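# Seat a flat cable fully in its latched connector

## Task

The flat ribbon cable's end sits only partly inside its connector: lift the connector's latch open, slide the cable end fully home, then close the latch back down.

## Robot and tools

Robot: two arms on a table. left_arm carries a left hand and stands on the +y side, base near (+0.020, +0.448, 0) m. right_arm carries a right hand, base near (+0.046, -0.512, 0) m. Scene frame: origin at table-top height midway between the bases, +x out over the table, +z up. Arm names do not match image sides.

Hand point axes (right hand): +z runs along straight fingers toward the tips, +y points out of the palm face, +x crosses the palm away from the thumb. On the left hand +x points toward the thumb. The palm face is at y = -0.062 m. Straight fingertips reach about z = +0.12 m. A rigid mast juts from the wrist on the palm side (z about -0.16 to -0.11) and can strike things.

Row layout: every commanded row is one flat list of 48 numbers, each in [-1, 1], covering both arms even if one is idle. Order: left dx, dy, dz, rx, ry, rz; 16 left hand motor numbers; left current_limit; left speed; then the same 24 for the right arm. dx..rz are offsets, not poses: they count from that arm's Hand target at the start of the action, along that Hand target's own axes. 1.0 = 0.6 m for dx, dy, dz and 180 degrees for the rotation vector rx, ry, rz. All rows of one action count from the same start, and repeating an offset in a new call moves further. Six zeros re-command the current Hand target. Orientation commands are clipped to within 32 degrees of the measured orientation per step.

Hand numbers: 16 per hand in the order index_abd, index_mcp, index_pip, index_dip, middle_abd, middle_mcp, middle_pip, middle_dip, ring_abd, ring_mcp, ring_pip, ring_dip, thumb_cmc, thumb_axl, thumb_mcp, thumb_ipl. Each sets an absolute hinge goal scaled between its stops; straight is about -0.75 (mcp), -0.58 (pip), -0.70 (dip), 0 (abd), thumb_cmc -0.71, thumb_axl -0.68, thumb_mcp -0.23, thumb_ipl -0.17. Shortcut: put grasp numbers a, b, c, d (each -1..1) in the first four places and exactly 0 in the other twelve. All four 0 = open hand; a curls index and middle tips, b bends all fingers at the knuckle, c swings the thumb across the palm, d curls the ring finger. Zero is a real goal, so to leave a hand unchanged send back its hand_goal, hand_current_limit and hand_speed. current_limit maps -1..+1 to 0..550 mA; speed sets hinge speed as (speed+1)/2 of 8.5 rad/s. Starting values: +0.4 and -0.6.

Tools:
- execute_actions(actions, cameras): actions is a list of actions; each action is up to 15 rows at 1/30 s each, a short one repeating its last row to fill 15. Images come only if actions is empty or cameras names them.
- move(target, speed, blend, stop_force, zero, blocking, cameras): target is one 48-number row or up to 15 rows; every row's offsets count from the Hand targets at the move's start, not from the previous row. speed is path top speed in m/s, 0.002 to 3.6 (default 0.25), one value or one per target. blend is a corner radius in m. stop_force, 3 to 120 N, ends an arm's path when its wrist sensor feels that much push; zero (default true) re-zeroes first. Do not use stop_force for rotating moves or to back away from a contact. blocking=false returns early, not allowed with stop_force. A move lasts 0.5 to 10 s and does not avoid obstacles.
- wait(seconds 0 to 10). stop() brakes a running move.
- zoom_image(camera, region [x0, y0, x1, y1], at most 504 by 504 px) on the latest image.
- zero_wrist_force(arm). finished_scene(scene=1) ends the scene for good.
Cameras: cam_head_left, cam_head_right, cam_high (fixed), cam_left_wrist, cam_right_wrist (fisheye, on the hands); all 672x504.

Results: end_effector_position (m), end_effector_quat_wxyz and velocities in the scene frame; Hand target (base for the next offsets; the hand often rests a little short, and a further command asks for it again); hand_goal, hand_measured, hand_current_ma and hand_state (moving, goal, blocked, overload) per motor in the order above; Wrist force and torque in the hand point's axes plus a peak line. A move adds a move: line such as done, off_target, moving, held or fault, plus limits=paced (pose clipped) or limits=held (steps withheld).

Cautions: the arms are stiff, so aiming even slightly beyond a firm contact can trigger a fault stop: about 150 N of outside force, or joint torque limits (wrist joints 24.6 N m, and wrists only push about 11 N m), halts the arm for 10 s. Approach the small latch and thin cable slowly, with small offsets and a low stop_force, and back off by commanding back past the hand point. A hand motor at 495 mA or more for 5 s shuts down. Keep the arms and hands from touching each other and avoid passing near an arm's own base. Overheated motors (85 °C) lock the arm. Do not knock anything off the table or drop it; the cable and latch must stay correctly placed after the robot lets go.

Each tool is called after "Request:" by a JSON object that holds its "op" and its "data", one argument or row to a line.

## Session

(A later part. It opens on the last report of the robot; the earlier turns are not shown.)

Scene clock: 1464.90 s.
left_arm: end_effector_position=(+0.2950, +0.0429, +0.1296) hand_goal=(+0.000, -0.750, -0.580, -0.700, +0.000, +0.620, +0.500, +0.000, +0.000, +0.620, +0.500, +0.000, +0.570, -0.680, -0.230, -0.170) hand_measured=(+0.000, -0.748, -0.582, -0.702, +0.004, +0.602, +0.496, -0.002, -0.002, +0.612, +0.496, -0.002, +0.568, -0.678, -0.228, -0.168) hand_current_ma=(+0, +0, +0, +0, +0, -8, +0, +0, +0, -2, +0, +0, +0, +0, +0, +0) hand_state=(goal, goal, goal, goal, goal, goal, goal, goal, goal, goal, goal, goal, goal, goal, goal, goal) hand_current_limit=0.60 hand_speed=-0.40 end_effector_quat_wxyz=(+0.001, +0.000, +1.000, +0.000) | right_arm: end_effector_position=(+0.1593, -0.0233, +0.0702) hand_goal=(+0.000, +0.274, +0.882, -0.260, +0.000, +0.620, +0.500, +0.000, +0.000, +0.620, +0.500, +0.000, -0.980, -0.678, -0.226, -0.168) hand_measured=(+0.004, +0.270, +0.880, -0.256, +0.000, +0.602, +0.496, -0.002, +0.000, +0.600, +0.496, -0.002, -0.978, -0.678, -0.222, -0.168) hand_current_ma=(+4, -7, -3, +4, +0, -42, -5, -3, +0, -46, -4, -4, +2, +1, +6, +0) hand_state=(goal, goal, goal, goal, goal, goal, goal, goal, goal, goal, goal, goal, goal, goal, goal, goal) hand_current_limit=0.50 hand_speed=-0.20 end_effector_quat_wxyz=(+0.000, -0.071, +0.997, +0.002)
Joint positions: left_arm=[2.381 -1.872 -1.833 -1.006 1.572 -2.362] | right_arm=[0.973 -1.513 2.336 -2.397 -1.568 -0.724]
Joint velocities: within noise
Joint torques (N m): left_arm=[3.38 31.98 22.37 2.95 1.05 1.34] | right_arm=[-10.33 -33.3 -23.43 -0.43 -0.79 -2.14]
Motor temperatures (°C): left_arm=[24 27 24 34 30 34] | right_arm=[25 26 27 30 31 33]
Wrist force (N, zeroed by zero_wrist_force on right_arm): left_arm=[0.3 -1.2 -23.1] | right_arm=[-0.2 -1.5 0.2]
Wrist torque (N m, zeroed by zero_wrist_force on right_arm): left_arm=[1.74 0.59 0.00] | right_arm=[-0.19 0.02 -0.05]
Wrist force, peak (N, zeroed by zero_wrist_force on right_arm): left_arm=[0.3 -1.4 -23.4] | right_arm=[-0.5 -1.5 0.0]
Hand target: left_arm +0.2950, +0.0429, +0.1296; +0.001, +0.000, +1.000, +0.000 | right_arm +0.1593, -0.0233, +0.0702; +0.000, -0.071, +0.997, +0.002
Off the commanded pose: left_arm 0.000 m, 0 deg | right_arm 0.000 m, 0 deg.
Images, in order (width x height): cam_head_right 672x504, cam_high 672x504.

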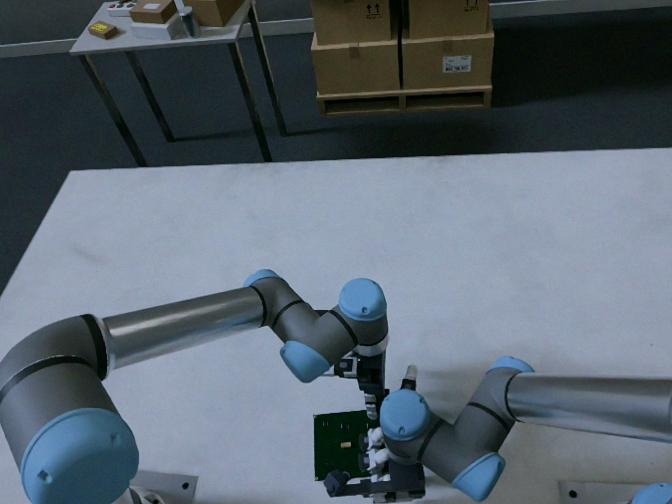

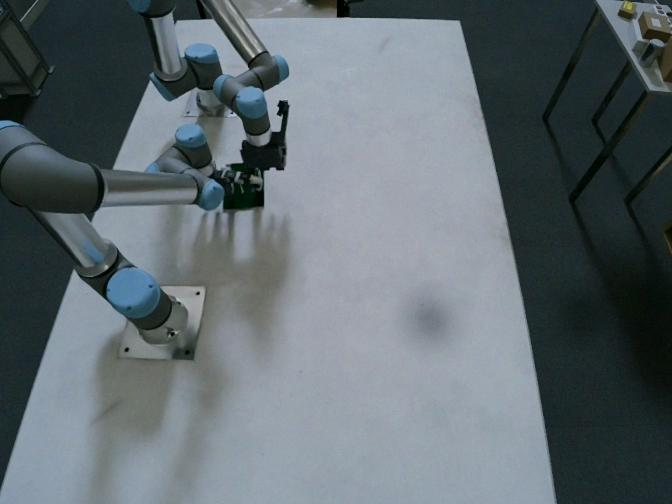

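Request:
{"op": "move", "data": {
  "target": [0,0,0,0,0,0,0,-0.75,-0.58,-0.70,0,0.62,0.5,0.001,0,0.62,0.5,0.001,0.571,-0.68,-0.23,-0.17,0.6,-0.4,0,0.005,0.0333,0,0,0,0,0.411,0.737,-0.26,0,0.62,0.5,0.001,0,0.62,0.5,0.001,-0.98,-0.678,-0.226,-0.168,0.5,-0.2],
  "speed": 0.05
}}

Request:
{"op": "move", "data": {
  "target": [0,0,0,0,0,0,0,-0.75,-0.58,-0.70,0,0.62,0.5,0.001,0,0.62,0.5,0.001,0.571,-0.68,-0.23,-0.17,0.6,-0.4,0,0,0.042,0,0,0,0,0.411,0.737,-0.26,0,0.62,0.5,0.001,0,0.62,0.5,0.001,-0.98,-0.678,-0.226,-0.168,0.5,-0.2],
  "speed": 0.006,
  "stop_force": 3,
  "cameras": ["cam_high"]
}}

Request:
{"op": "zoom_image", "data": {
  "camera": "cam_high",
  "region": [200, 140, 280, 220]
}}

Scene clock: 1477.57 s.
left_arm: end_effector_position=(+0.2950, +0.0429, +0.1296) hand_goal=(+0.000, -0.750, -0.580, -0.700, +0.000, +0.620, +0.500, +0.000, +0.000, +0.620, +0.500, +0.000, +0.570, -0.680, -0.230, -0.170) hand_measured=(+0.000, -0.748, -0.582, -0.702, +0.004, +0.602, +0.496, -0.002, -0.002, +0.612, +0.496, -0.002, +0.568, -0.678, -0.228, -0.168) hand_current_ma=(+0, +0, +0, +0, +0, -8, +0, +0, +0, -2, +0, +0, +0, +0, +0, +0) hand_state=(goal, goal, goal, goal, goal, goal, goal, goal, goal, goal, goal, goal, goal, goal, goal, goal) hand_current_limit=0.60 hand_speed=-0.40 end_effector_quat_wxyz=(+0.001, +0.000, +1.000, +0.000) | right_arm: end_effector_position=(+0.1589, -0.0203, +0.0503) hand_goal=(+0.000, +0.410, +0.736, -0.260, +0.000, +0.620, +0.500, +0.000, +0.000, +0.620, +0.500, +0.000, -0.980, -0.678, -0.226, -0.168) hand_measured=(+0.004, +0.394, +0.738, -0.258, +0.000, +0.602, +0.496, -0.002, +0.000, +0.600, +0.496, -0.002, -0.978, -0.678, -0.222, -0.168) hand_current_ma=(+4, -38, +2, +4, +0, -42, -5, -3, +0, -46, -4, -4, +2, +1, +6, +0) hand_state=(goal, goal, goal, goal, goal, goal, goal, goal, goal, goal, goal, goal, goal, goal, goal, goal) hand_current_limit=0.50 hand_speed=-0.20 end_effector_quat_wxyz=(+0.000, -0.071, +0.997, +0.002)
Joint positions: left_arm=[2.381 -1.872 -1.833 -1.006 1.572 -2.362] | right_arm=[0.978 -1.457 2.349 -2.466 -1.568 -0.719]
Joint torques (N m): left_arm=[5.37 31.88 22.59 2.94 0.95 1.16] | right_arm=[11.16 -6.91 -8.85 -5.91 -0.61 1.94]
Wrist force (N, zeroed by zero_wrist_force on right_arm): left_arm=[0.3 -1.1 -23.3] | right_arm=[-0.1 -1.0 0.1]
Wrist torque (N m, zeroed by zero_wrist_force on right_arm): left_arm=[1.77 0.59 0.00] | right_arm=[-0.13 0.00 -0.05]
Wrist force, peak (N, zeroed by zero_wrist_force on right_arm): left_arm=[0.3 -1.2 -23.6] | right_arm=[-0.3 -1.6 0.2]
Hand target: left_arm +0.2950, +0.0429, +0.1296; +0.001, +0.000, +1.000, +0.000 | right_arm +0.1589, -0.0203, +0.0502; +0.000, -0.071, +0.997, +0.002
Off the commanded pose: left_arm 0.000 m, 0 deg | right_arm 0.000 m, 0 deg.
move: done

Scene clock: 1481.40 s.
left_arm: end_effector_position=(+0.2950, +0.0429, +0.1296) hand_goal=(+0.000, -0.750, -0.580, -0.700, +0.000, +0.620, +0.500, +0.000, +0.000, +0.620, +0.500, +0.000, +0.570, -0.680, -0.230, -0.170) hand_measured=(+0.000, -0.748, -0.582, -0.702, +0.004, +0.602, +0.496, -0.002, -0.002, +0.612, +0.496, -0.002, +0.568, -0.678, -0.228, -0.168) hand_current_ma=(+0, +0, +0, +0, +0, -8, +0, +0, +0, -2, +0, +0, +0, +0, +0, +0) hand_state=(goal, goal, goal, goal, goal, goal, goal, goal, goal, goal, goal, goal, goal, goal, goal, goal) hand_current_limit=0.60 hand_speed=-0.40 end_effector_quat_wxyz=(+0.001, +0.000, +1.000, +0.000) | right_arm: end_effector_position=(+0.1589, -0.0202, +0.0347) hand_goal=(+0.000, +0.410, +0.736, -0.260, +0.000, +0.620, +0.500, +0.000, +0.000, +0.620, +0.500, +0.000, -0.980, -0.678, -0.226, -0.168) hand_measured=(+0.004, +0.422, +0.738, -0.258, +0.000, +0.602, +0.496, -0.002, +0.000, +0.600, +0.496, -0.002, -0.978, -0.678, -0.222, -0.168) hand_current_ma=(+4, +23, +2, +4, +0, -42, -5, -3, +0, -46, -4, -4, +2, +1, +6, +0) hand_state=(goal, goal, goal, goal, goal, goal, goal, goal, goal, goal, goal, goal, goal, goal, goal, goal) hand_current_limit=0.50 hand_speed=-0.20 end_effector_quat_wxyz=(+0.000, -0.071, +0.997, +0.002)
Joint positions: left_arm=[2.381 -1.872 -1.833 -1.006 1.572 -2.362] | right_arm=[0.978 -1.415 2.364 -2.522 -1.568 -0.719]
Joint torques (N m): left_arm=[3.74 33.73 21.85 2.73 1.35 1.05] | right_arm=[9.3 -35.93 -21.01 -0.17 0.96 1.67]
Wrist force (N, zeroed by zero_wrist_force on right_arm): left_arm=[0.3 -1.1 -23.2] | right_arm=[0.6 -1.0 -1.2]
Wrist torque (N m, zeroed by zero_wrist_force on right_arm): left_arm=[1.76 0.60 0.00] | right_arm=[-0.13 -0.07 -0.02]
Wrist force, peak (N, zeroed by zero_wrist_force on right_arm): left_arm=[0.4 -1.1 -23.4] | right_arm=[0.1 -2.2 -3.1]
Hand target: left_arm +0.2950, +0.0429, +0.1296; +0.001, +0.000, +1.000, +0.000 | right_arm +0.1589, -0.0202, +0.0347; +0.000, -0.071, +0.997, +0.002 (not the last commanded pose)
Off the commanded pose: left_arm 0.000 m, 0 deg | right_arm 0.010 m, 0 deg.
move: contact (right_arm)
Images, in order (width x height): cam_high 672x504.

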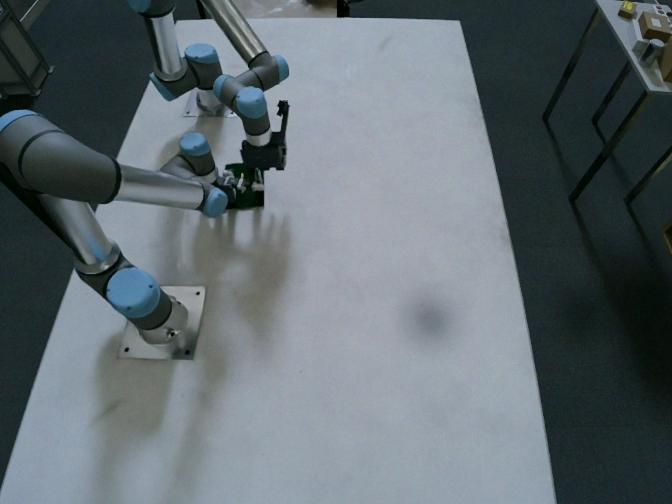

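Scaled by 6.300 from the camera's 672x504 image, which has a finer 960x720 frame.

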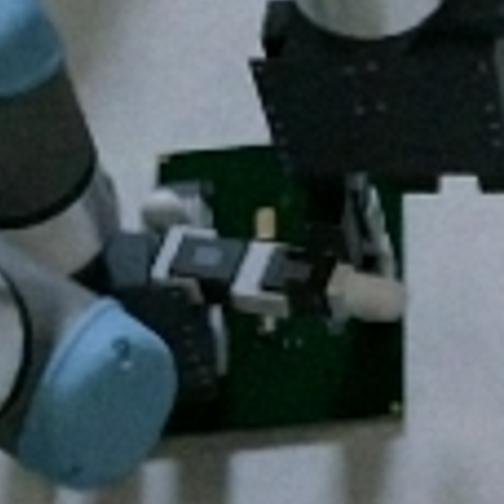

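Request:
{"op": "move", "data": {
  "target": [0,0,0,0,0,0,0,-0.75,-0.58,-0.70,0,0.62,0.5,0.001,0,0.62,0.5,0.001,0.571,-0.68,-0.23,-0.17,0.6,-0.4,0,0,-0.0027,0,0,0,0,0.411,0.737,-0.26,0,0.62,0.5,0.001,0,0.62,0.5,0.001,-0.98,-0.678,-0.226,-0.168,0.5,-0.2],
  "speed": 0.02
}}

Request:
{"op": "move", "data": {
  "target": [0,0,0,0,0,0,0,-0.75,-0.58,-0.70,0,0.62,0.5,0.001,0,0.62,0.5,0.001,0.571,-0.68,-0.23,-0.17,0.6,-0.4,-0.035,0,0,0,0,0,0,0.411,0.737,-0.26,0,0.62,0.5,0.001,0,0.62,0.5,0.001,-0.98,-0.678,-0.226,-0.168,0.5,-0.2],
  "speed": 0.008,
  "stop_force": 3,
  "cameras": ["cam_high", "cam_right_wrist"]
}}

Request:
{"op": "zoom_image", "data": {
  "camera": "cam_right_wrist",
  "region": [330, 80, 530, 280]
}}

Scene clock: 1490.60 s.
left_arm: end_effector_position=(+0.2950, +0.0429, +0.1296) hand_goal=(+0.000, -0.750, -0.580, -0.700, +0.000, +0.620, +0.500, +0.000, +0.000, +0.620, +0.500, +0.000, +0.570, -0.680, -0.230, -0.170) hand_measured=(+0.000, -0.748, -0.582, -0.702, +0.004, +0.602, +0.496, -0.002, -0.002, +0.612, +0.496, -0.002, +0.568, -0.678, -0.228, -0.168) hand_current_ma=(+0, +0, +0, +0, +0, -8, +0, +0, +0, -2, +0, +0, +0, +0, +0, +0) hand_state=(goal, goal, goal, goal, goal, goal, goal, goal, goal, goal, goal, goal, goal, goal, goal, goal) hand_current_limit=0.60 hand_speed=-0.40 end_effector_quat_wxyz=(+0.001, +0.000, +1.000, +0.000) | right_arm: end_effector_position=(+0.1589, -0.0202, +0.0363) hand_goal=(+0.000, +0.410, +0.736, -0.260, +0.000, +0.620, +0.500, +0.000, +0.000, +0.620, +0.500, +0.000, -0.980, -0.678, -0.226, -0.168) hand_measured=(+0.004, +0.406, +0.738, -0.258, +0.000, +0.602, +0.496, -0.002, +0.000, +0.600, +0.496, -0.002, -0.978, -0.678, -0.222, -0.168) hand_current_ma=(+4, -8, +2, +4, +0, -42, -5, -3, +0, -46, -4, -4, +2, +1, +6, +0) hand_state=(goal, goal, goal, goal, goal, goal, goal, goal, goal, goal, goal, goal, goal, goal, goal, goal) hand_current_limit=0.50 hand_speed=-0.20 end_effector_quat_wxyz=(+0.000, -0.071, +0.997, +0.002)
Joint positions: left_arm=[2.381 -1.872 -1.833 -1.006 1.572 -2.362] | right_arm=[0.978 -1.419 2.362 -2.516 -1.568 -0.719]
Joint torques (N m): left_arm=[2.65 32.27 22.78 2.89 1.08 0.91] | right_arm=[0.09 -35.17 -21.85 -0.46 0.95 0.3]
Wrist force (N, zeroed by zero_wrist_force on right_arm): left_arm=[0.3 -1.0 -23.3] | right_arm=[-0.1 -1.1 0.1]
Wrist torque (N m, zeroed by zero_wrist_force on right_arm): left_arm=[1.78 0.58 0.00] | right_arm=[-0.17 -0.01 -0.06]
Wrist force, peak (N, zeroed by zero_wrist_force on right_arm): left_arm=[0.2 -1.3 -23.3] | right_arm=[0.4 -1.0 -1.6]
Hand target: left_arm +0.2950, +0.0429, +0.1296; +0.001, +0.000, +1.000, +0.000 | right_arm +0.1589, -0.0202, +0.0363; +0.000, -0.071, +0.997, +0.002
Off the commanded pose: left_arm 0.000 m, 0 deg | right_arm 0.000 m, 0 deg.
move: done

Scene clock: 1493.87 s.
left_arm: end_effector_position=(+0.2950, +0.0429, +0.1296) hand_goal=(+0.000, -0.750, -0.580, -0.700, +0.000, +0.620, +0.500, +0.000, +0.000, +0.620, +0.500, +0.000, +0.570, -0.680, -0.230, -0.170) hand_measured=(+0.002, -0.748, -0.582, -0.702, +0.004, +0.602, +0.496, -0.002, -0.002, +0.612, +0.496, -0.002, +0.568, -0.678, -0.228, -0.168) hand_current_ma=(+0, +0, +0, +0, +0, -8, +0, +0, +0, -2, +0, +0, +0, +0, +0, +0) hand_state=(goal, goal, goal, goal, goal, goal, goal, goal, goal, goal, goal, goal, goal, goal, goal, goal) hand_current_limit=0.60 hand_speed=-0.40 end_effector_quat_wxyz=(+0.001, +0.000, +1.000, +0.000) | right_arm: end_effector_position=(+0.1739, -0.0181, +0.0363) hand_goal=(+0.000, +0.410, +0.736, -0.260, +0.000, +0.620, +0.500, +0.000, +0.000, +0.620, +0.500, +0.000, -0.980, -0.678, -0.226, -0.168) hand_measured=(+0.004, +0.404, +0.738, -0.258, +0.000, +0.602, +0.496, -0.002, +0.000, +0.600, +0.496, -0.002, -0.978, -0.678, -0.222, -0.168) hand_current_ma=(+4, -8, +2, +4, +0, -42, -5, -3, +0, -46, -4, -4, +2, +1, +6, +0) hand_state=(goal, goal, goal, goal, goal, goal, goal, goal, goal, goal, goal, goal, goal, goal, goal, goal) hand_current_limit=0.50 hand_speed=-0.20 end_effector_quat_wxyz=(+0.000, -0.071, +0.997, +0.002)
Joint positions: left_arm=[2.381 -1.872 -1.833 -1.006 1.572 -2.362] | right_arm=[0.95 -1.407 2.346 -2.512 -1.568 -0.747]
Joint torques (N m): left_arm=[2.9 32.81 21.64 2.73 1.2 0.68] | right_arm=[10.58 -36.63 -7.9 -6.04 -1.36 1.9]
Wrist force (N, zeroed by zero_wrist_force on right_arm): left_arm=[0.1 -1.1 -23.0] | right_arm=[0.4 -1.0 -0.1]
Wrist torque (N m, zeroed by zero_wrist_force on right_arm): left_arm=[1.73 0.58 -0.01] | right_arm=[-0.11 0.00 0.07]
Wrist force, peak (N, zeroed by zero_wrist_force on right_arm): left_arm=[0.4 -1.0 -23.3] | right_arm=[4.5 -1.4 -0.8]
Hand target: left_arm +0.2950, +0.0429, +0.1296; +0.001, +0.000, +1.000, +0.000 | right_arm +0.1739, -0.0181, +0.0363; +0.000, -0.071, +0.997, +0.002 (not the last commanded pose)
Off the commanded pose: left_arm 0.000 m, 0 deg | right_arm 0.006 m, 0 deg.
move: contact (right_arm)
camera_calibration:
cam_right_wrist: T_world_to_cam=[[0.689921, 0.723721, -0.0153707, -0.0700197], [0.486267, -0.447618, 0.750455, -0.173132], [0.53624, -0.525229, -0.660743, 0.0451591], [0, 0, 0, 1]] pos_world=[0.10828, -0.00310329, 0.15869]
Images, in order (width x height): cam_high 672x504, cam_right_wrist 672x504.

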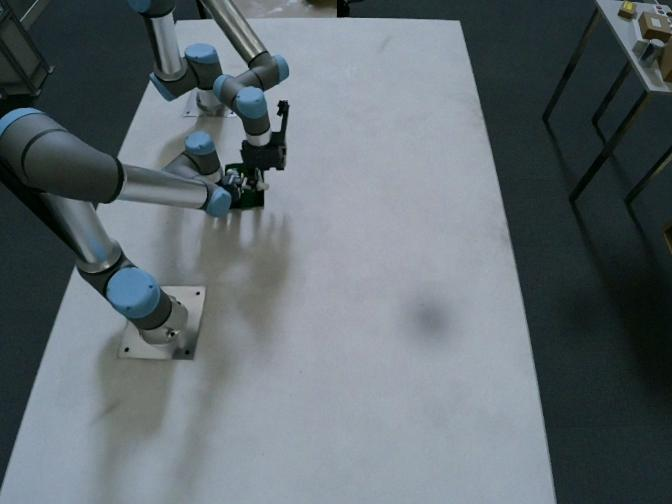

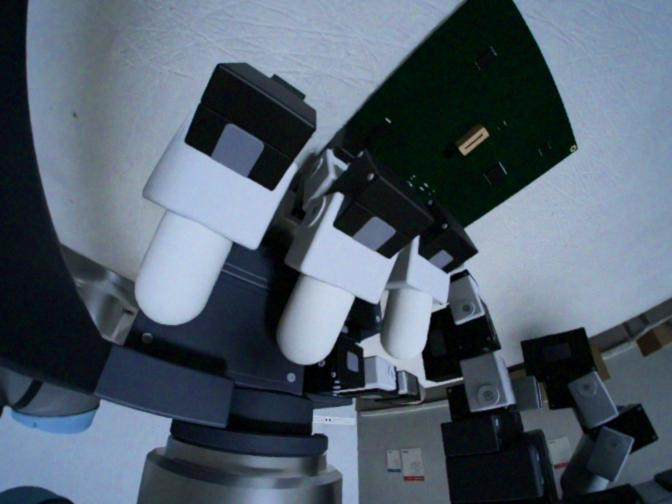

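Scaled by 2.520 from the camera's 672x504 image, which has a finer 960x720 frame.

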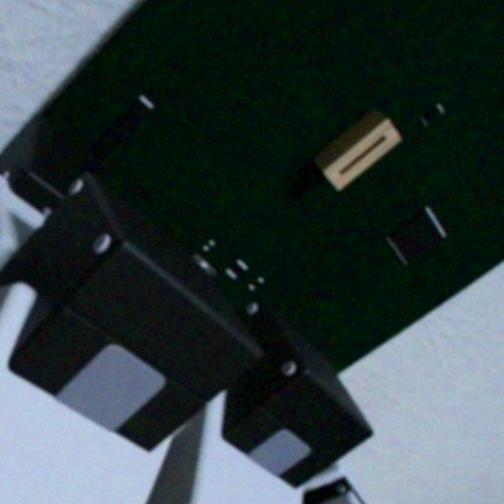

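Request:
{"op": "move", "data": {
  "target": [0,0,0,0,0,0,0,-0.75,-0.58,-0.70,0,0.62,0.5,0.001,0,0.62,0.5,0.001,0.571,-0.68,-0.23,-0.17,0.6,-0.4,-0.012,0,0,0,0,0,0,0.411,0.737,-0.26,0,0.62,0.5,0.001,0,0.62,0.5,0.001,-0.98,-0.678,-0.226,-0.168,0.5,-0.2],
  "speed": 0.004,
  "stop_force": 8,
  "cameras": ["cam_high", "cam_right_wrist"]
}}

Request:
{"op": "zoom_image", "data": {
  "camera": "cam_right_wrist",
  "region": [330, 80, 530, 280]
}}

Scene clock: 1502.93 s.
left_arm: end_effector_position=(+0.2950, +0.0429, +0.1296) hand_goal=(+0.000, -0.750, -0.580, -0.700, +0.000, +0.620, +0.500, +0.000, +0.000, +0.620, +0.500, +0.000, +0.570, -0.680, -0.230, -0.170) hand_measured=(+0.058, -0.744, -0.578, -0.700, +0.004, +0.602, +0.496, -0.002, -0.002, +0.612, +0.496, -0.002, +0.568, -0.678, -0.228, -0.168) hand_current_ma=(+49, +1, +0, +0, +0, -8, +0, +0, +0, -2, +0, +0, +0, +0, +0, +0) hand_state=(blocked, goal, goal, goal, goal, goal, goal, goal, goal, goal, goal, goal, goal, goal, goal, goal) hand_current_limit=0.60 hand_speed=-0.40 end_effector_quat_wxyz=(+0.001, +0.000, +1.000, +0.000) | right_arm: end_effector_position=(+0.1810, -0.0170, +0.0363) hand_goal=(+0.000, +0.410, +0.736, -0.260, +0.000, +0.620, +0.500, +0.000, +0.000, +0.620, +0.500, +0.000, -0.980, -0.678, -0.226, -0.168) hand_measured=(+0.004, +0.404, +0.738, -0.258, +0.000, +0.602, +0.496, -0.002, +0.000, +0.600, +0.496, -0.002, -0.978, -0.678, -0.222, -0.168) hand_current_ma=(+4, -11, +2, +4, +0, -42, -5, -3, +0, -46, -4, -4, +2, +1, +6, +0) hand_state=(goal, goal, goal, goal, goal, goal, goal, goal, goal, goal, goal, goal, goal, goal, goal, goal) hand_current_limit=0.50 hand_speed=-0.20 end_effector_quat_wxyz=(+0.000, -0.071, +0.997, +0.002)
Joint positions: left_arm=[2.381 -1.872 -1.833 -1.006 1.572 -2.362] | right_arm=[0.937 -1.401 2.338 -2.51 -1.568 -0.76]
Joint torques (N m): left_arm=[3.03 32.75 22.41 2.73 0.97 0.91] | right_arm=[-12.72 -9.2 -23.76 -1.25 1.24 -1.78]
Wrist force (N, zeroed by zero_wrist_force on right_arm): left_arm=[-2.1 -0.9 -16.4] | right_arm=[5.7 -0.4 -0.3]
Wrist torque (N m, zeroed by zero_wrist_force on right_arm): left_arm=[1.20 0.10 -0.17] | right_arm=[-0.08 0.14 0.31]
Wrist force, peak (N, zeroed by zero_wrist_force on right_arm): left_arm=[0.3 -0.9 -23.3] | right_arm=[6.0 -0.8 -0.2]
Hand target: left_arm +0.2950, +0.0429, +0.1296; +0.001, +0.000, +1.000, +0.000 | right_arm +0.1810, -0.0170, +0.0363; +0.000, -0.071, +0.997, +0.002
Off the commanded pose: left_arm 0.000 m, 0 deg | right_arm 0.000 m, 0 deg.
move: done
camera_calibration:
cam_right_wrist: T_world_to_cam=[[0.689921, 0.723721, -0.0153707, -0.0756434], [0.486267, -0.447618, 0.750455, -0.176062], [0.53624, -0.525229, -0.660743, 0.0418109], [0, 0, 0, 1]] pos_world=[0.11538, -0.00210329, 0.15859]
Images, in order (width x height): cam_high 672x504, cam_right_wrist 672x504.

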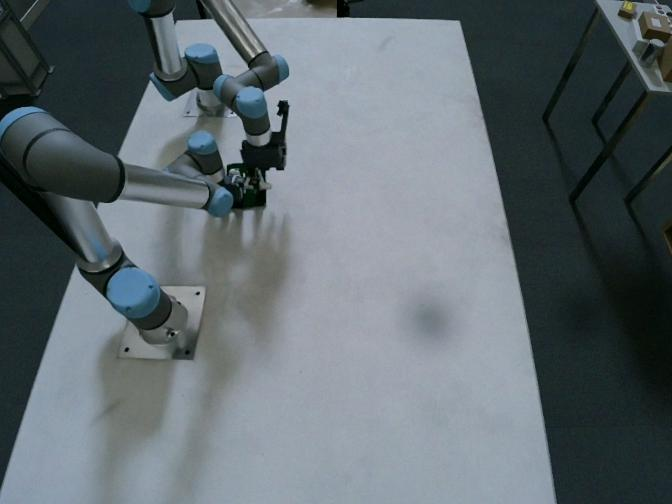

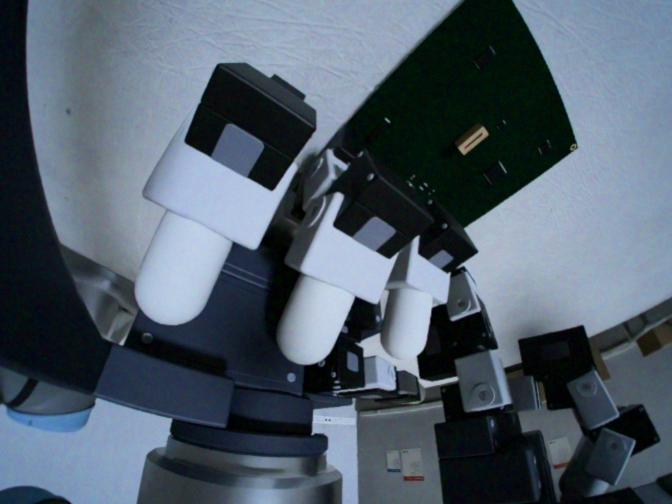

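Scaled by 2.520 from the camera's 672x504 image, which has a finer 960x720 frame.

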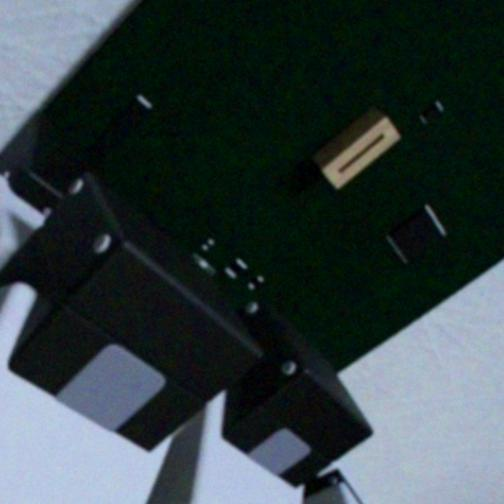

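Request:
{"op": "move", "data": {
  "target": [0,0,0,0,0,0,0,-0.75,-0.58,-0.70,0,0.62,0.5,0.001,0,0.62,0.5,0.001,0.571,-0.68,-0.23,-0.17,0.6,-0.4,0,0,-0.005,0,0,0,0,0.411,0.737,-0.26,0,0.62,0.5,0.001,0,0.62,0.5,0.001,-0.98,-0.678,-0.226,-0.168,0.5,-0.2],
  "speed": 0.01
}}

Request:
{"op": "move", "data": {
  "target": [0,0,0,0,0,0,0,-0.75,-0.58,-0.70,0,0.62,0.5,0.001,0,0.62,0.5,0.001,0.571,-0.68,-0.23,-0.17,0.6,-0.4,-0.001,0,-0.008,0,0,0,0,0.411,0.737,-0.26,0,0.62,0.5,0.001,0,0.62,0.5,0.001,-0.98,-0.678,-0.226,-0.168,0.5,-0.2],
  "speed": 0.01
}}

Scene clock: 1507.87 s.
left_arm: end_effector_position=(+0.2950, +0.0429, +0.1296) hand_goal=(+0.000, -0.750, -0.580, -0.700, +0.000, +0.620, +0.500, +0.000, +0.000, +0.620, +0.500, +0.000, +0.570, -0.680, -0.230, -0.170) hand_measured=(+0.058, -0.744, -0.578, -0.700, +0.004, +0.602, +0.496, -0.002, -0.002, +0.612, +0.496, -0.002, +0.568, -0.678, -0.228, -0.168) hand_current_ma=(+49, +1, +0, +0, +0, -8, +0, +0, +0, -2, +0, +0, +0, +0, +0, +0) hand_state=(blocked, goal, goal, goal, goal, goal, goal, goal, goal, goal, goal, goal, goal, goal, goal, goal) hand_current_limit=0.60 hand_speed=-0.40 end_effector_quat_wxyz=(+0.001, +0.000, +1.000, +0.000) | right_arm: end_effector_position=(+0.1810, -0.0170, +0.0392) hand_goal=(+0.000, +0.410, +0.736, -0.260, +0.000, +0.620, +0.500, +0.000, +0.000, +0.620, +0.500, +0.000, -0.980, -0.678, -0.226, -0.168) hand_measured=(+0.004, +0.404, +0.738, -0.258, +0.000, +0.602, +0.496, -0.002, +0.000, +0.600, +0.496, -0.002, -0.978, -0.678, -0.222, -0.168) hand_current_ma=(+4, -10, +2, +4, +0, -42, -5, -3, +0, -46, -4, -4, +2, +1, +6, +0) hand_state=(goal, goal, goal, goal, goal, goal, goal, goal, goal, goal, goal, goal, goal, goal, goal, goal) hand_current_limit=0.50 hand_speed=-0.20 end_effector_quat_wxyz=(+0.000, -0.071, +0.997, +0.002)
Joint positions: left_arm=[2.381 -1.872 -1.833 -1.006 1.572 -2.362] | right_arm=[0.937 -1.409 2.336 -2.5 -1.568 -0.76]
Joint torques (N m): left_arm=[1.74 32.4 22.32 2.86 1.21 0.92] | right_arm=[-8.27 -36.39 -20.73 -0.26 1.18 -1.89]
Wrist force (N, zeroed by zero_wrist_force on right_arm): left_arm=[-2.1 -0.8 -16.3] | right_arm=[0.1 -0.9 0.2]
Wrist torque (N m, zeroed by zero_wrist_force on right_arm): left_arm=[1.21 0.10 -0.18] | right_arm=[-0.12 0.01 0.16]
Wrist force, peak (N, zeroed by zero_wrist_force on right_arm): left_arm=[-2.0 -1.0 -16.6] | right_arm=[6.1 -0.8 -0.6]
Hand target: left_arm +0.2950, +0.0429, +0.1296; +0.001, +0.000, +1.000, +0.000 | right_arm +0.1810, -0.0170, +0.0393; +0.000, -0.071, +0.997, +0.002
Off the commanded pose: left_arm 0.000 m, 0 deg | right_arm 0.000 m, 0 deg.
move: done

Scene clock: 1508.70 s.
left_arm: end_effector_position=(+0.2950, +0.0429, +0.1296) hand_goal=(+0.000, -0.750, -0.580, -0.700, +0.000, +0.620, +0.500, +0.000, +0.000, +0.620, +0.500, +0.000, +0.570, -0.680, -0.230, -0.170) hand_measured=(+0.058, -0.744, -0.578, -0.700, +0.004, +0.602, +0.496, -0.002, -0.002, +0.612, +0.496, -0.002, +0.568, -0.678, -0.228, -0.168) hand_current_ma=(+49, +1, +0, +0, +0, -8, +0, +0, +0, -2, +0, +0, +0, +0, +0, +0) hand_state=(blocked, goal, goal, goal, goal, goal, goal, goal, goal, goal, goal, goal, goal, goal, goal, goal) hand_current_limit=0.60 hand_speed=-0.40 end_effector_quat_wxyz=(+0.001, +0.000, +1.000, +0.000) | right_arm: end_effector_position=(+0.1816, -0.0170, +0.0440) hand_goal=(+0.000, +0.410, +0.736, -0.260, +0.000, +0.620, +0.500, +0.000, +0.000, +0.620, +0.500, +0.000, -0.980, -0.678, -0.226, -0.168) hand_measured=(+0.004, +0.404, +0.738, -0.258, +0.000, +0.602, +0.496, -0.002, +0.000, +0.600, +0.496, -0.002, -0.978, -0.678, -0.222, -0.168) hand_current_ma=(+4, -10, +2, +4, +0, -42, -5, -3, +0, -46, -4, -4, +2, +1, +6, +0) hand_state=(goal, goal, goal, goal, goal, goal, goal, goal, goal, goal, goal, goal, goal, goal, goal, goal) hand_current_limit=0.50 hand_speed=-0.20 end_effector_quat_wxyz=(+0.000, -0.071, +0.997, +0.002)
Joint positions: left_arm=[2.381 -1.872 -1.833 -1.006 1.572 -2.362] | right_arm=[0.936 -1.421 2.331 -2.483 -1.568 -0.761]
Joint torques (N m): left_arm=[1.93 33.47 23.3 2.87 1.19 0.63] | right_arm=[-9.97 -35.17 -22.62 -0.45 1.27 -2.2]
Wrist force (N, zeroed by zero_wrist_force on right_arm): left_arm=[-1.8 -0.8 -16.3] | right_arm=[-0.4 -0.9 0.3]
Wrist torque (N m, zeroed by zero_wrist_force on right_arm): left_arm=[1.21 0.07 -0.15] | right_arm=[-0.12 0.04 0.13]
Wrist force, peak (N, zeroed by zero_wrist_force on right_arm): left_arm=[-2.0 -0.9 -16.6] | right_arm=[-0.2 -1.3 -0.1]
Hand target: left_arm +0.2950, +0.0429, +0.1296; +0.001, +0.000, +1.000, +0.000 | right_arm +0.1816, -0.0170, +0.0441; +0.000, -0.071, +0.997, +0.002
Off the commanded pose: left_arm 0.000 m, 0 deg | right_arm 0.000 m, 0 deg.
move: done

Request:
{"op": "move", "data": {
  "target": [
    [0,0,0,0,0,0,0,-0.75,-0.58,-0.70,0,0.62,0.5,0.001,0,0.62,0.5,0.001,0.571,-0.68,-0.23,-0.17,0.6,-0.4,0,0,-0.1267,0,0,0,0,0.411,0.737,-0.26,0,0.62,0.5,0.001,0,0.62,0.5,0.001,-0.98,-0.678,-0.226,-0.168,0.5,-0.2],
    [0,0,0,0,0,0,0,-0.75,-0.58,-0.70,0,0.62,0.5,0.001,0,0.62,0.5,0.001,0.571,-0.68,-0.23,-0.17,0.6,-0.4,0.0148,-0.1053,-0.1267,0,0,0,0,0.411,0.737,-0.26,0,0.62,0.5,0.001,0,0.62,0.5,0.001,-0.98,-0.678,-0.226,-0.168,0.5,-0.2],
    [0,0,0,0,0,0,0,-0.75,-0.58,-0.70,0,0.62,0.5,0.001,0,0.62,0.5,0.001,0.571,-0.68,-0.23,-0.17,0.6,-0.4,-0.0611,-0.116,-0.1267,0,0,0,0,0.411,0.737,-0.26,0,0.62,0.5,0.001,0,0.62,0.5,0.001,-0.98,-0.678,-0.226,-0.168,0.5,-0.2],
    [0,0,0,0,0,0,0,-0.75,-0.58,-0.70,0,0.62,0.5,0.001,0,0.62,0.5,0.001,0.571,-0.68,-0.23,-0.17,0.6,-0.4,-0.0611,-0.116,0.004,0,0,0,0,0.411,0.737,-0.26,0,0.62,0.5,0.001,0,0.62,0.5,0.001,-0.98,-0.678,-0.226,-0.168,0.5,-0.2]
  ],
  "speed": 0.08,
  "blend": [0.02,0.02,0.02,0],
  "cameras": ["cam_right_wrist"]
}}

Request:
{"op": "zoom_image", "data": {
  "camera": "cam_right_wrist",
  "region": [400, 30, 540, 150]
}}

Scene clock: 1526.50 s.
left_arm: end_effector_position=(+0.2950, +0.0429, +0.1296) hand_goal=(+0.000, -0.750, -0.580, -0.700, +0.000, +0.620, +0.500, +0.000, +0.000, +0.620, +0.500, +0.000, +0.570, -0.680, -0.230, -0.170) hand_measured=(+0.058, -0.744, -0.578, -0.700, +0.004, +0.602, +0.496, -0.002, -0.002, +0.612, +0.496, -0.002, +0.568, -0.678, -0.228, -0.168) hand_current_ma=(+49, +1, +0, +0, +0, -8, +0, +0, +0, -2, +0, +0, +0, +0, +0, +0) hand_state=(blocked, goal, goal, goal, goal, goal, goal, goal, goal, goal, goal, goal, goal, goal, goal, goal) hand_current_limit=0.60 hand_speed=-0.40 end_effector_quat_wxyz=(+0.001, +0.000, +1.000, +0.000) | right_arm: end_effector_position=(+0.2278, -0.0807, +0.0415) hand_goal=(+0.000, +0.410, +0.736, -0.260, +0.000, +0.620, +0.500, +0.000, +0.000, +0.620, +0.500, +0.000, -0.980, -0.678, -0.226, -0.168) hand_measured=(+0.004, +0.404, +0.738, -0.258, +0.000, +0.602, +0.496, -0.002, +0.000, +0.600, +0.496, -0.002, -0.978, -0.678, -0.222, -0.168) hand_current_ma=(+4, -10, +2, +4, +0, -42, -5, -3, +0, -46, -4, -4, +2, +1, +6, +0) hand_state=(goal, goal, goal, goal, goal, goal, goal, goal, goal, goal, goal, goal, goal, goal, goal, goal) hand_current_limit=0.50 hand_speed=-0.20 end_effector_quat_wxyz=(+0.000, -0.071, +0.997, +0.002)
Joint positions: left_arm=[2.381 -1.872 -1.833 -1.006 1.572 -2.362] | right_arm=[0.734 -1.506 2.443 -2.51 -1.567 -0.963]
Joint torques (N m): left_arm=[1.85 32.3 23.02 2.64 1.1 0.44] | right_arm=[10.96 -4.49 -8 -5.66 2.34 1.92]
Wrist force (N, zeroed by zero_wrist_force on right_arm): left_arm=[-2.0 -0.7 -16.2] | right_arm=[-0.3 -0.9 -0.6]
Wrist torque (N m, zeroed by zero_wrist_force on right_arm): left_arm=[1.21 0.10 -0.18] | right_arm=[-0.02 0.05 0.03]
Wrist force, peak (N, zeroed by zero_wrist_force on right_arm): left_arm=[-1.9 -1.0 -16.6] | right_arm=[0.2 -1.8 -0.5]
Hand target: left_arm +0.2950, +0.0429, +0.1296; +0.001, +0.000, +1.000, +0.000 | right_arm +0.2278, -0.0806, +0.0414; +0.000, -0.071, +0.997, +0.002
Off the commanded pose: left_arm 0.000 m, 0 deg | right_arm 0.000 m, 0 deg.
move: done
camera_calibration:
cam_right_wrist: T_world_to_cam=[[0.689886, 0.723754, -0.0154247, -0.0618062], [0.486316, -0.447565, 0.750454, -0.231194], [0.536241, -0.525229, -0.660742, -0.013254], [0, 0, 0, 1]] pos_world=[0.16218, -0.0657033, 0.16379]
Images, in order (width x height): cam_right_wrist 672x504.

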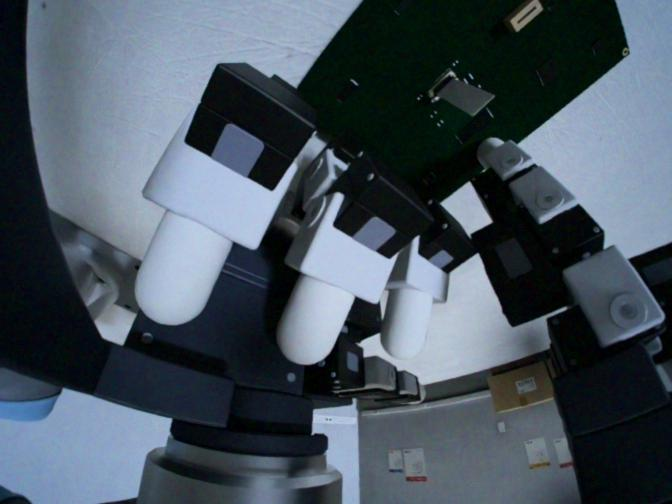

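Scaled by 3.600 from the camera's 672x504 image, which has a finer 960x720 frame.

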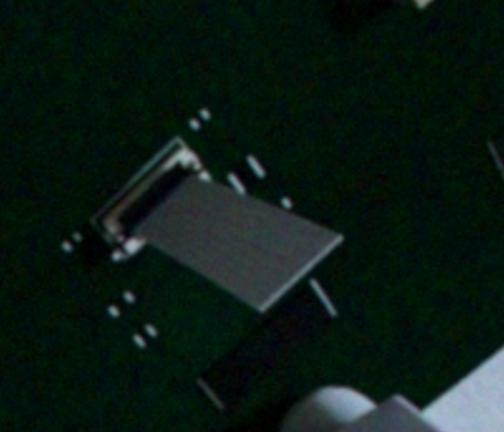

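Request:
{"op": "zoom_image", "data": {
  "camera": "cam_right_wrist",
  "region": [415, 55, 475, 110]
}}

Scaled by 8.400 from the camera's 672x504 image, which has a finer 960x720 frame.

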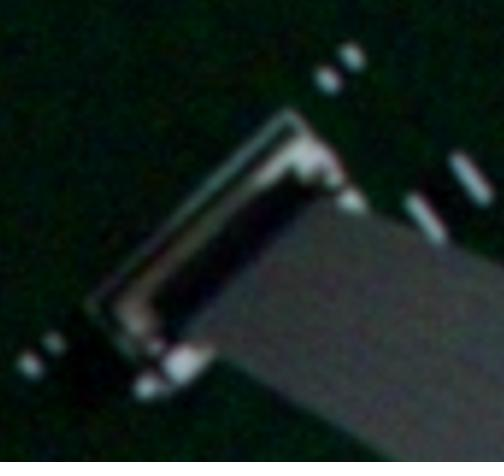

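Request:
{"op": "move", "data": {
  "target": [
    [0,0,-0.01,0,0,0,0,-0.75,-0.58,-0.70,0,0.62,0.5,0.001,0,0.62,0.5,0.001,0.571,-0.68,-0.23,-0.17,0.6,-0.4,0,0,0,0,0,0,0,0.411,0.737,-0.26,0,0.62,0.5,0.001,0,0.62,0.5,0.001,-0.98,-0.678,-0.226,-0.168,0.5,-0.2],
    [0,0,-0.12,0,0,0,0,-0.75,-0.58,-0.70,0,0.62,0.5,0.001,0,0.62,0.5,0.001,0.571,-0.68,-0.23,-0.17,0.6,-0.4,0,0,0,0,0,0,0,0.411,0.737,-0.26,0,0.62,0.5,0.001,0,0.62,0.5,0.001,-0.98,-0.678,-0.226,-0.168,0.5,-0.2],
    [0,0.3,-0.14,0,0,0,0,-0.75,-0.58,-0.70,0,0.62,0.5,0.001,0,0.62,0.5,0.001,0.571,-0.68,-0.23,-0.17,0.6,-0.4,0,0,0,0,0,0,0,0.411,0.737,-0.26,0,0.62,0.5,0.001,0,0.62,0.5,0.001,-0.98,-0.678,-0.226,-0.168,0.5,-0.2]
  ],
  "speed": [0.01, 0.08, 0.12],
  "blend": [0.003, 0.02, 0],
  "cameras": ["cam_right_wrist"]
}}

Request:
{"op": "zoom_image", "data": {
  "camera": "cam_right_wrist",
  "region": [410, 40, 510, 130]
}}

Scene clock: 1565.23 s.
left_arm: end_effector_position=(+0.2950, +0.2228, +0.2135) hand_goal=(+0.000, -0.750, -0.580, -0.700, +0.000, +0.620, +0.500, +0.000, +0.000, +0.620, +0.500, +0.000, +0.570, -0.680, -0.230, -0.170) hand_measured=(+0.002, -0.746, -0.578, -0.700, +0.004, +0.602, +0.496, -0.002, -0.002, +0.612, +0.496, -0.002, +0.568, -0.678, -0.228, -0.168) hand_current_ma=(+0, +1, +0, +0, +0, -8, +0, +0, +0, -2, +0, +0, +0, +0, +0, +0) hand_state=(goal, goal, goal, goal, goal, goal, goal, goal, goal, goal, goal, goal, goal, goal, goal, goal) hand_current_limit=0.60 hand_speed=-0.40 end_effector_quat_wxyz=(+0.001, +0.000, +1.000, +0.000) | right_arm: end_effector_position=(+0.2278, -0.0806, +0.0414) hand_goal=(+0.000, +0.410, +0.736, -0.260, +0.000, +0.620, +0.500, +0.000, +0.000, +0.620, +0.500, +0.000, -0.980, -0.678, -0.226, -0.168) hand_measured=(+0.004, +0.404, +0.738, -0.258, +0.000, +0.602, +0.496, -0.002, +0.000, +0.600, +0.496, -0.002, -0.978, -0.678, -0.222, -0.168) hand_current_ma=(+4, -10, +2, +4, +0, -42, -5, -3, +0, -46, -4, -4, +2, +1, +6, +0) hand_state=(goal, goal, goal, goal, goal, goal, goal, goal, goal, goal, goal, goal, goal, goal, goal, goal) hand_current_limit=0.50 hand_speed=-0.20 end_effector_quat_wxyz=(+0.000, -0.071, +0.997, +0.002)
Joint positions: left_arm=[2.681 -1.435 -2.073 -1.203 1.571 -2.062] | right_arm=[0.734 -1.506 2.443 -2.51 -1.567 -0.963]
Joint torques (N m): left_arm=[9.88 27.11 9.62 0.36 -1.43 1.52] | right_arm=[10.84 -4.24 -7.78 -5.91 2.28 1.93]
Wrist force (N, zeroed by zero_wrist_force on right_arm): left_arm=[0.3 -0.6 -1.9] | right_arm=[-0.2 -1.2 -0.3]
Wrist torque (N m, zeroed by zero_wrist_force on right_arm): left_arm=[0.15 0.14 -0.14] | right_arm=[-0.09 0.02 0.03]
Wrist force, peak (N, zeroed by zero_wrist_force on right_arm): left_arm=[-2.0 -0.9 -16.6] | right_arm=[-0.2 -1.3 -1.1]
Hand target: left_arm +0.2950, +0.2229, +0.2135; +0.001, +0.000, +1.000, +0.000 | right_arm +0.2278, -0.0806, +0.0414; +0.000, -0.071, +0.997, +0.002
Off the commanded pose: left_arm 0.000 m, 0 deg | right_arm 0.000 m, 0 deg.
move: done
camera_calibration:
cam_right_wrist: T_world_to_cam=[[0.689921, 0.723721, -0.0153707, -0.0618231], [0.486267, -0.447618, 0.750455, -0.23119], [0.53624, -0.525229, -0.660743, -0.0132538], [0, 0, 0, 1]] pos_world=[0.16218, -0.0657033, 0.16379]
Images, in order (width x height): cam_right_wrist 672x504.

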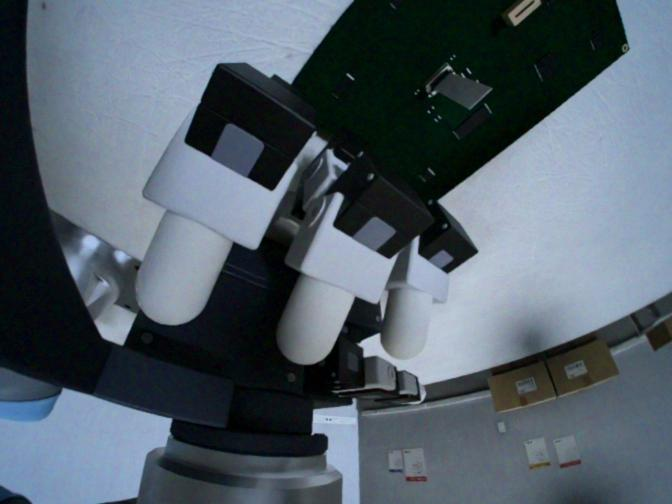

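Scaled by 5.040 from the camera's 672x504 image, which has a finer 960x720 frame.

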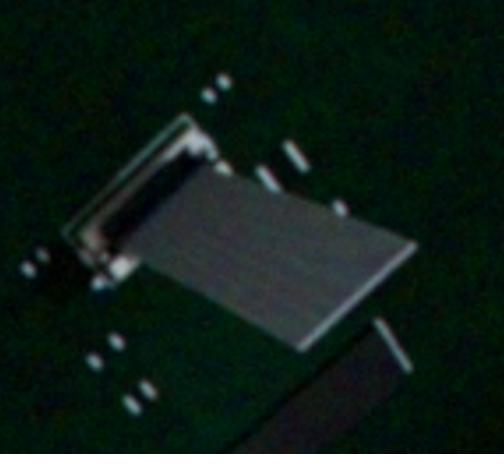

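Request:
{"op": "move", "data": {
  "target": [
    [0,0,0,0,0,0,0,-0.75,-0.58,-0.70,0,0.62,0.5,0.001,0,0.62,0.5,0.001,0.571,-0.68,-0.23,-0.17,0.6,-0.4,0,0,-0.1477,0,0,0,0,0.479,0.664,-0.26,0,0.62,0.5,0.001,0,0.62,0.5,0.001,-0.98,-0.678,-0.226,-0.168,0.5,-0.2],
    [0,0,0,0,0,0,0,-0.75,-0.58,-0.70,0,0.62,0.5,0.001,0,0.62,0.5,0.001,0.571,-0.68,-0.23,-0.17,0.6,-0.4,0.0407,0.1467,-0.1477,0,0,0,0,0.479,0.664,-0.26,0,0.62,0.5,0.001,0,0.62,0.5,0.001,-0.98,-0.678,-0.226,-0.168,0.5,-0.2],
    [0,0,0,0,0,0,0,-0.75,-0.58,-0.70,0,0.62,0.5,0.001,0,0.62,0.5,0.001,0.571,-0.68,-0.23,-0.17,0.6,-0.4,0.0407,0.1467,-0.0843,0,0,0,0,0.479,0.664,-0.26,0,0.62,0.5,0.001,0,0.62,0.5,0.001,-0.98,-0.678,-0.226,-0.168,0.5,-0.2]
  ],
  "speed": 0.1,
  "blend": [0.02,0.015,0],
  "cameras": ["cam_right_wrist", "cam_high"]
}}

Request:
{"op": "zoom_image", "data": {
  "camera": "cam_high",
  "region": [200, 130, 290, 220]
}}

Request:
{"op": "zoom_image", "data": {
  "camera": "cam_right_wrist",
  "region": [330, 80, 530, 280]
}}

Scene clock: 1578.23 s.
left_arm: end_effector_position=(+0.2950, +0.2229, +0.2135) hand_goal=(+0.000, -0.750, -0.580, -0.700, +0.000, +0.620, +0.500, +0.000, +0.000, +0.620, +0.500, +0.000, +0.570, -0.680, -0.230, -0.170) hand_measured=(+0.002, -0.746, -0.578, -0.700, +0.004, +0.602, +0.496, -0.002, -0.002, +0.612, +0.496, -0.002, +0.568, -0.678, -0.228, -0.168) hand_current_ma=(+0, +1, +0, +0, +0, -8, +0, +0, +0, -2, +0, +0, +0, +0, +0, +0) hand_state=(goal, goal, goal, goal, goal, goal, goal, goal, goal, goal, goal, goal, goal, goal, goal, goal) hand_current_limit=0.60 hand_speed=-0.40 end_effector_quat_wxyz=(+0.001, +0.000, +1.000, +0.000) | right_arm: end_effector_position=(+0.1912, +0.0028, +0.0925) hand_goal=(+0.000, +0.478, +0.664, -0.260, +0.000, +0.620, +0.500, +0.000, +0.000, +0.620, +0.500, +0.000, -0.980, -0.678, -0.226, -0.168) hand_measured=(+0.004, +0.462, +0.666, -0.258, +0.000, +0.602, +0.496, -0.002, +0.000, +0.600, +0.496, -0.002, -0.978, -0.678, -0.222, -0.168) hand_current_ma=(+4, -37, +2, +4, +0, -41, -5, -3, +0, -46, -4, -4, +2, +1, +6, +0) hand_state=(goal, goal, goal, goal, goal, goal, goal, goal, goal, goal, goal, goal, goal, goal, goal, goal) hand_current_limit=0.50 hand_speed=-0.20 end_effector_quat_wxyz=(+0.000, -0.071, +0.997, +0.002)
Joint positions: left_arm=[2.681 -1.434 -2.074 -1.203 1.571 -2.062] | right_arm=[0.944 -1.483 2.222 -2.313 -1.568 -0.753]
Joint torques (N m): left_arm=[9.2 26.83 10.39 0.57 -1.61 1.72] | right_arm=[10.78 -8.59 -11.16 -5.89 -0.63 1.95]
Wrist force (N, zeroed by zero_wrist_force on right_arm): left_arm=[0.3 -0.5 -1.9] | right_arm=[-0.4 -1.1 0.0]
Wrist torque (N m, zeroed by zero_wrist_force on right_arm): left_arm=[0.16 0.14 -0.13] | right_arm=[-0.11 0.04 -0.06]
Wrist force, peak (N, zeroed by zero_wrist_force on right_arm): left_arm=[0.4 -0.6 -2.2] | right_arm=[-0.6 -1.7 -0.5]
Hand target: left_arm +0.2950, +0.2229, +0.2135; +0.001, +0.000, +1.000, +0.000 | right_arm +0.1912, +0.0028, +0.0924; +0.000, -0.071, +0.997, +0.002
Off the commanded pose: left_arm 0.000 m, 0 deg | right_arm 0.000 m, 0 deg.
move: done
camera_calibration:
cam_right_wrist: T_world_to_cam=[[0.689886, 0.723754, -0.0154247, -0.0962032], [0.486316, -0.447565, 0.750454, -0.214296], [0.536241, -0.525229, -0.660742, 0.0839269], [0, 0, 0, 1]] pos_world=[0.12558, 0.0177967, 0.21479]
Images, in order (width x height): cam_high 672x504, cam_right_wrist 672x504.

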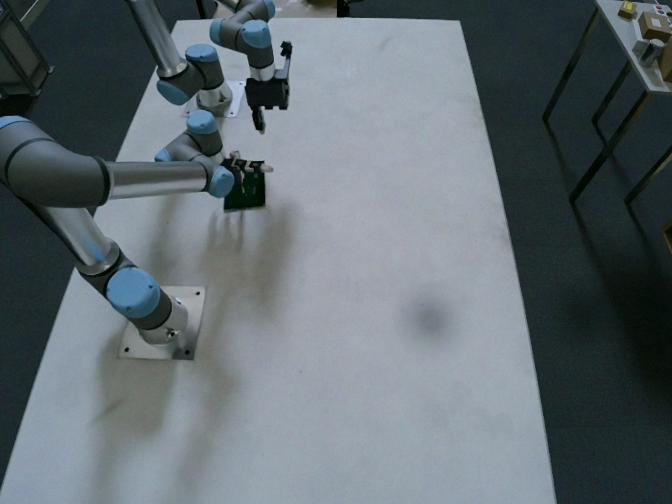

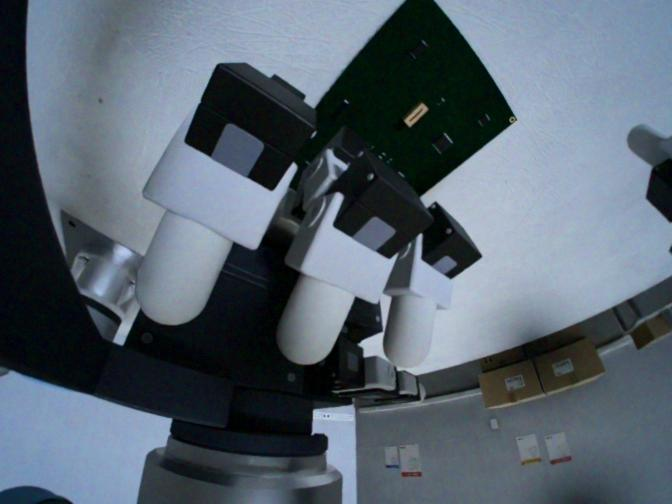

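Scaled by 5.600 from the camera's 672x504 image, which has a finer 960x720 frame.

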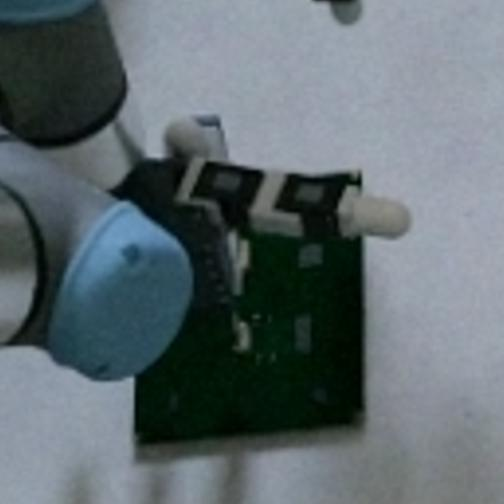

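Scaled by 2.520 from the camera's 672x504 image, which has a finer 960x720 frame.

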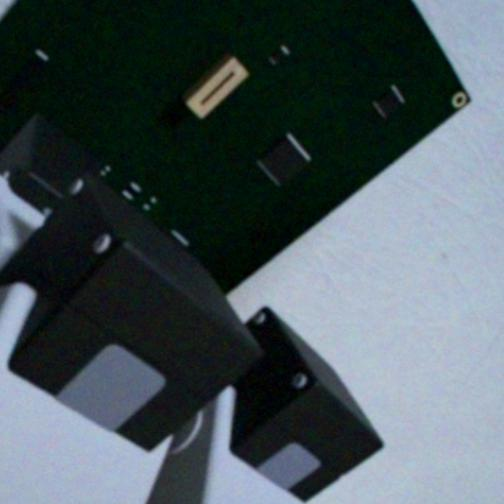

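Request:
{"op": "move", "data": {
  "target": [0,0,0,0,0,0,0,-0.75,-0.58,-0.70,0,0.62,0.5,0.001,0,0.62,0.5,0.001,0.571,-0.68,-0.23,-0.17,0.6,-0.4,0,0,0.035,0,0,0,0,0.479,0.664,-0.26,0,0.62,0.5,0.001,0,0.62,0.5,0.001,-0.98,-0.678,-0.226,-0.168,0.5,-0.2],
  "speed": 0.006,
  "stop_force": 3,
  "cameras": ["cam_high", "cam_head_left"]
}}

Request:
{"op": "zoom_image", "data": {
  "camera": "cam_head_left",
  "region": [290, 380, 430, 500]
}}

Scene clock: 1597.60 s.
left_arm: end_effector_position=(+0.2950, +0.2229, +0.2135) hand_goal=(+0.000, -0.750, -0.580, -0.700, +0.000, +0.620, +0.500, +0.000, +0.000, +0.620, +0.500, +0.000, +0.570, -0.680, -0.230, -0.170) hand_measured=(+0.002, -0.746, -0.578, -0.700, +0.004, +0.602, +0.496, -0.002, -0.002, +0.612, +0.496, -0.002, +0.568, -0.678, -0.228, -0.168) hand_current_ma=(+0, +1, +0, +0, +0, -8, +0, +0, +0, -2, +0, +0, +0, +0, +0, +0) hand_state=(goal, goal, goal, goal, goal, goal, goal, goal, goal, goal, goal, goal, goal, goal, goal, goal) hand_current_limit=0.60 hand_speed=-0.40 end_effector_quat_wxyz=(+0.001, +0.000, +1.000, +0.000) | right_arm: end_effector_position=(+0.1911, +0.0029, +0.0714) hand_goal=(+0.000, +0.478, +0.664, -0.260, +0.000, +0.620, +0.500, +0.000, +0.000, +0.620, +0.500, +0.000, -0.980, -0.678, -0.226, -0.168) hand_measured=(+0.004, +0.466, +0.666, -0.258, +0.000, +0.602, +0.496, -0.002, +0.000, +0.600, +0.496, -0.002, -0.978, -0.678, -0.222, -0.168) hand_current_ma=(+4, -25, +2, +4, +0, -41, -5, -3, +0, -46, -4, -4, +2, +1, +6, +0) hand_state=(goal, goal, goal, goal, goal, goal, goal, goal, goal, goal, goal, goal, goal, goal, goal, goal) hand_current_limit=0.50 hand_speed=-0.20 end_effector_quat_wxyz=(+0.000, -0.071, +0.997, +0.002)
Joint positions: left_arm=[2.681 -1.434 -2.074 -1.203 1.571 -2.062] | right_arm=[0.944 -1.439 2.246 -2.381 -1.568 -0.753]
Joint torques (N m): left_arm=[8.42 26.5 11.57 0.78 -1.46 1.79] | right_arm=[10.99 -9.05 -9.95 -5.82 0.78 1.91]
Wrist force (N, zeroed by zero_wrist_force on right_arm): left_arm=[0.4 -0.8 -2.0] | right_arm=[-0.5 -1.3 -0.4]
Wrist torque (N m, zeroed by zero_wrist_force on right_arm): left_arm=[0.13 0.13 -0.13] | right_arm=[-0.10 0.02 -0.06]
Wrist force, peak (N, zeroed by zero_wrist_force on right_arm): left_arm=[0.2 -0.6 -2.2] | right_arm=[-0.5 -1.7 -0.3]
Hand target: left_arm +0.2950, +0.2229, +0.2135; +0.001, +0.000, +1.000, +0.000 | right_arm +0.1911, +0.0029, +0.0714; +0.000, -0.071, +0.997, +0.002
Off the commanded pose: left_arm 0.000 m, 0 deg | right_arm 0.000 m, 0 deg.
move: done
Images, in order (width x height): cam_head_left 672x504, cam_high 672x504.

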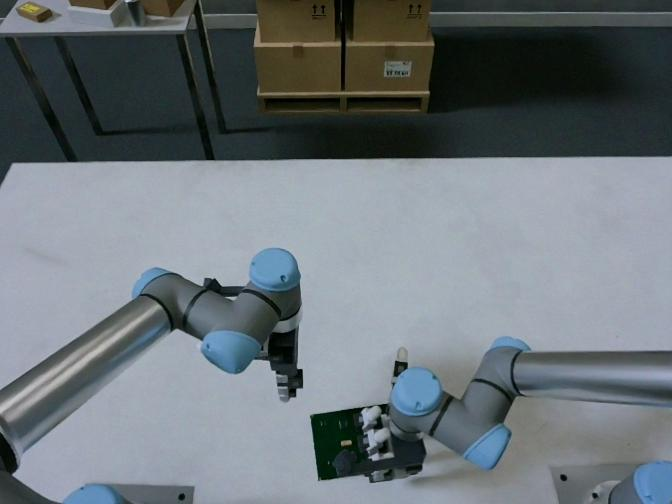

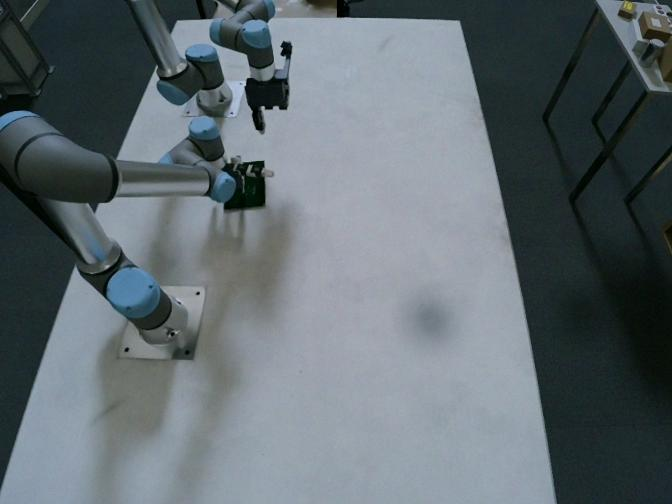

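Scaled by 3.600 from the camera's 672x504 image, which has a finer 960x720 frame.

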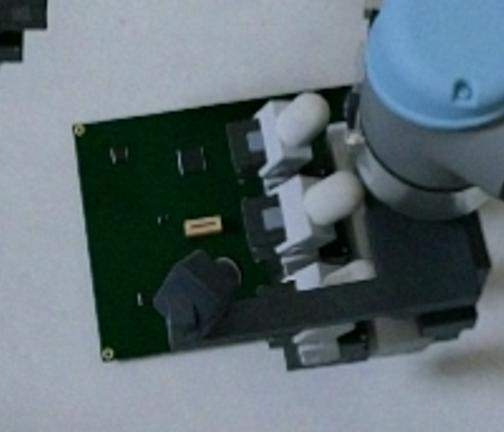

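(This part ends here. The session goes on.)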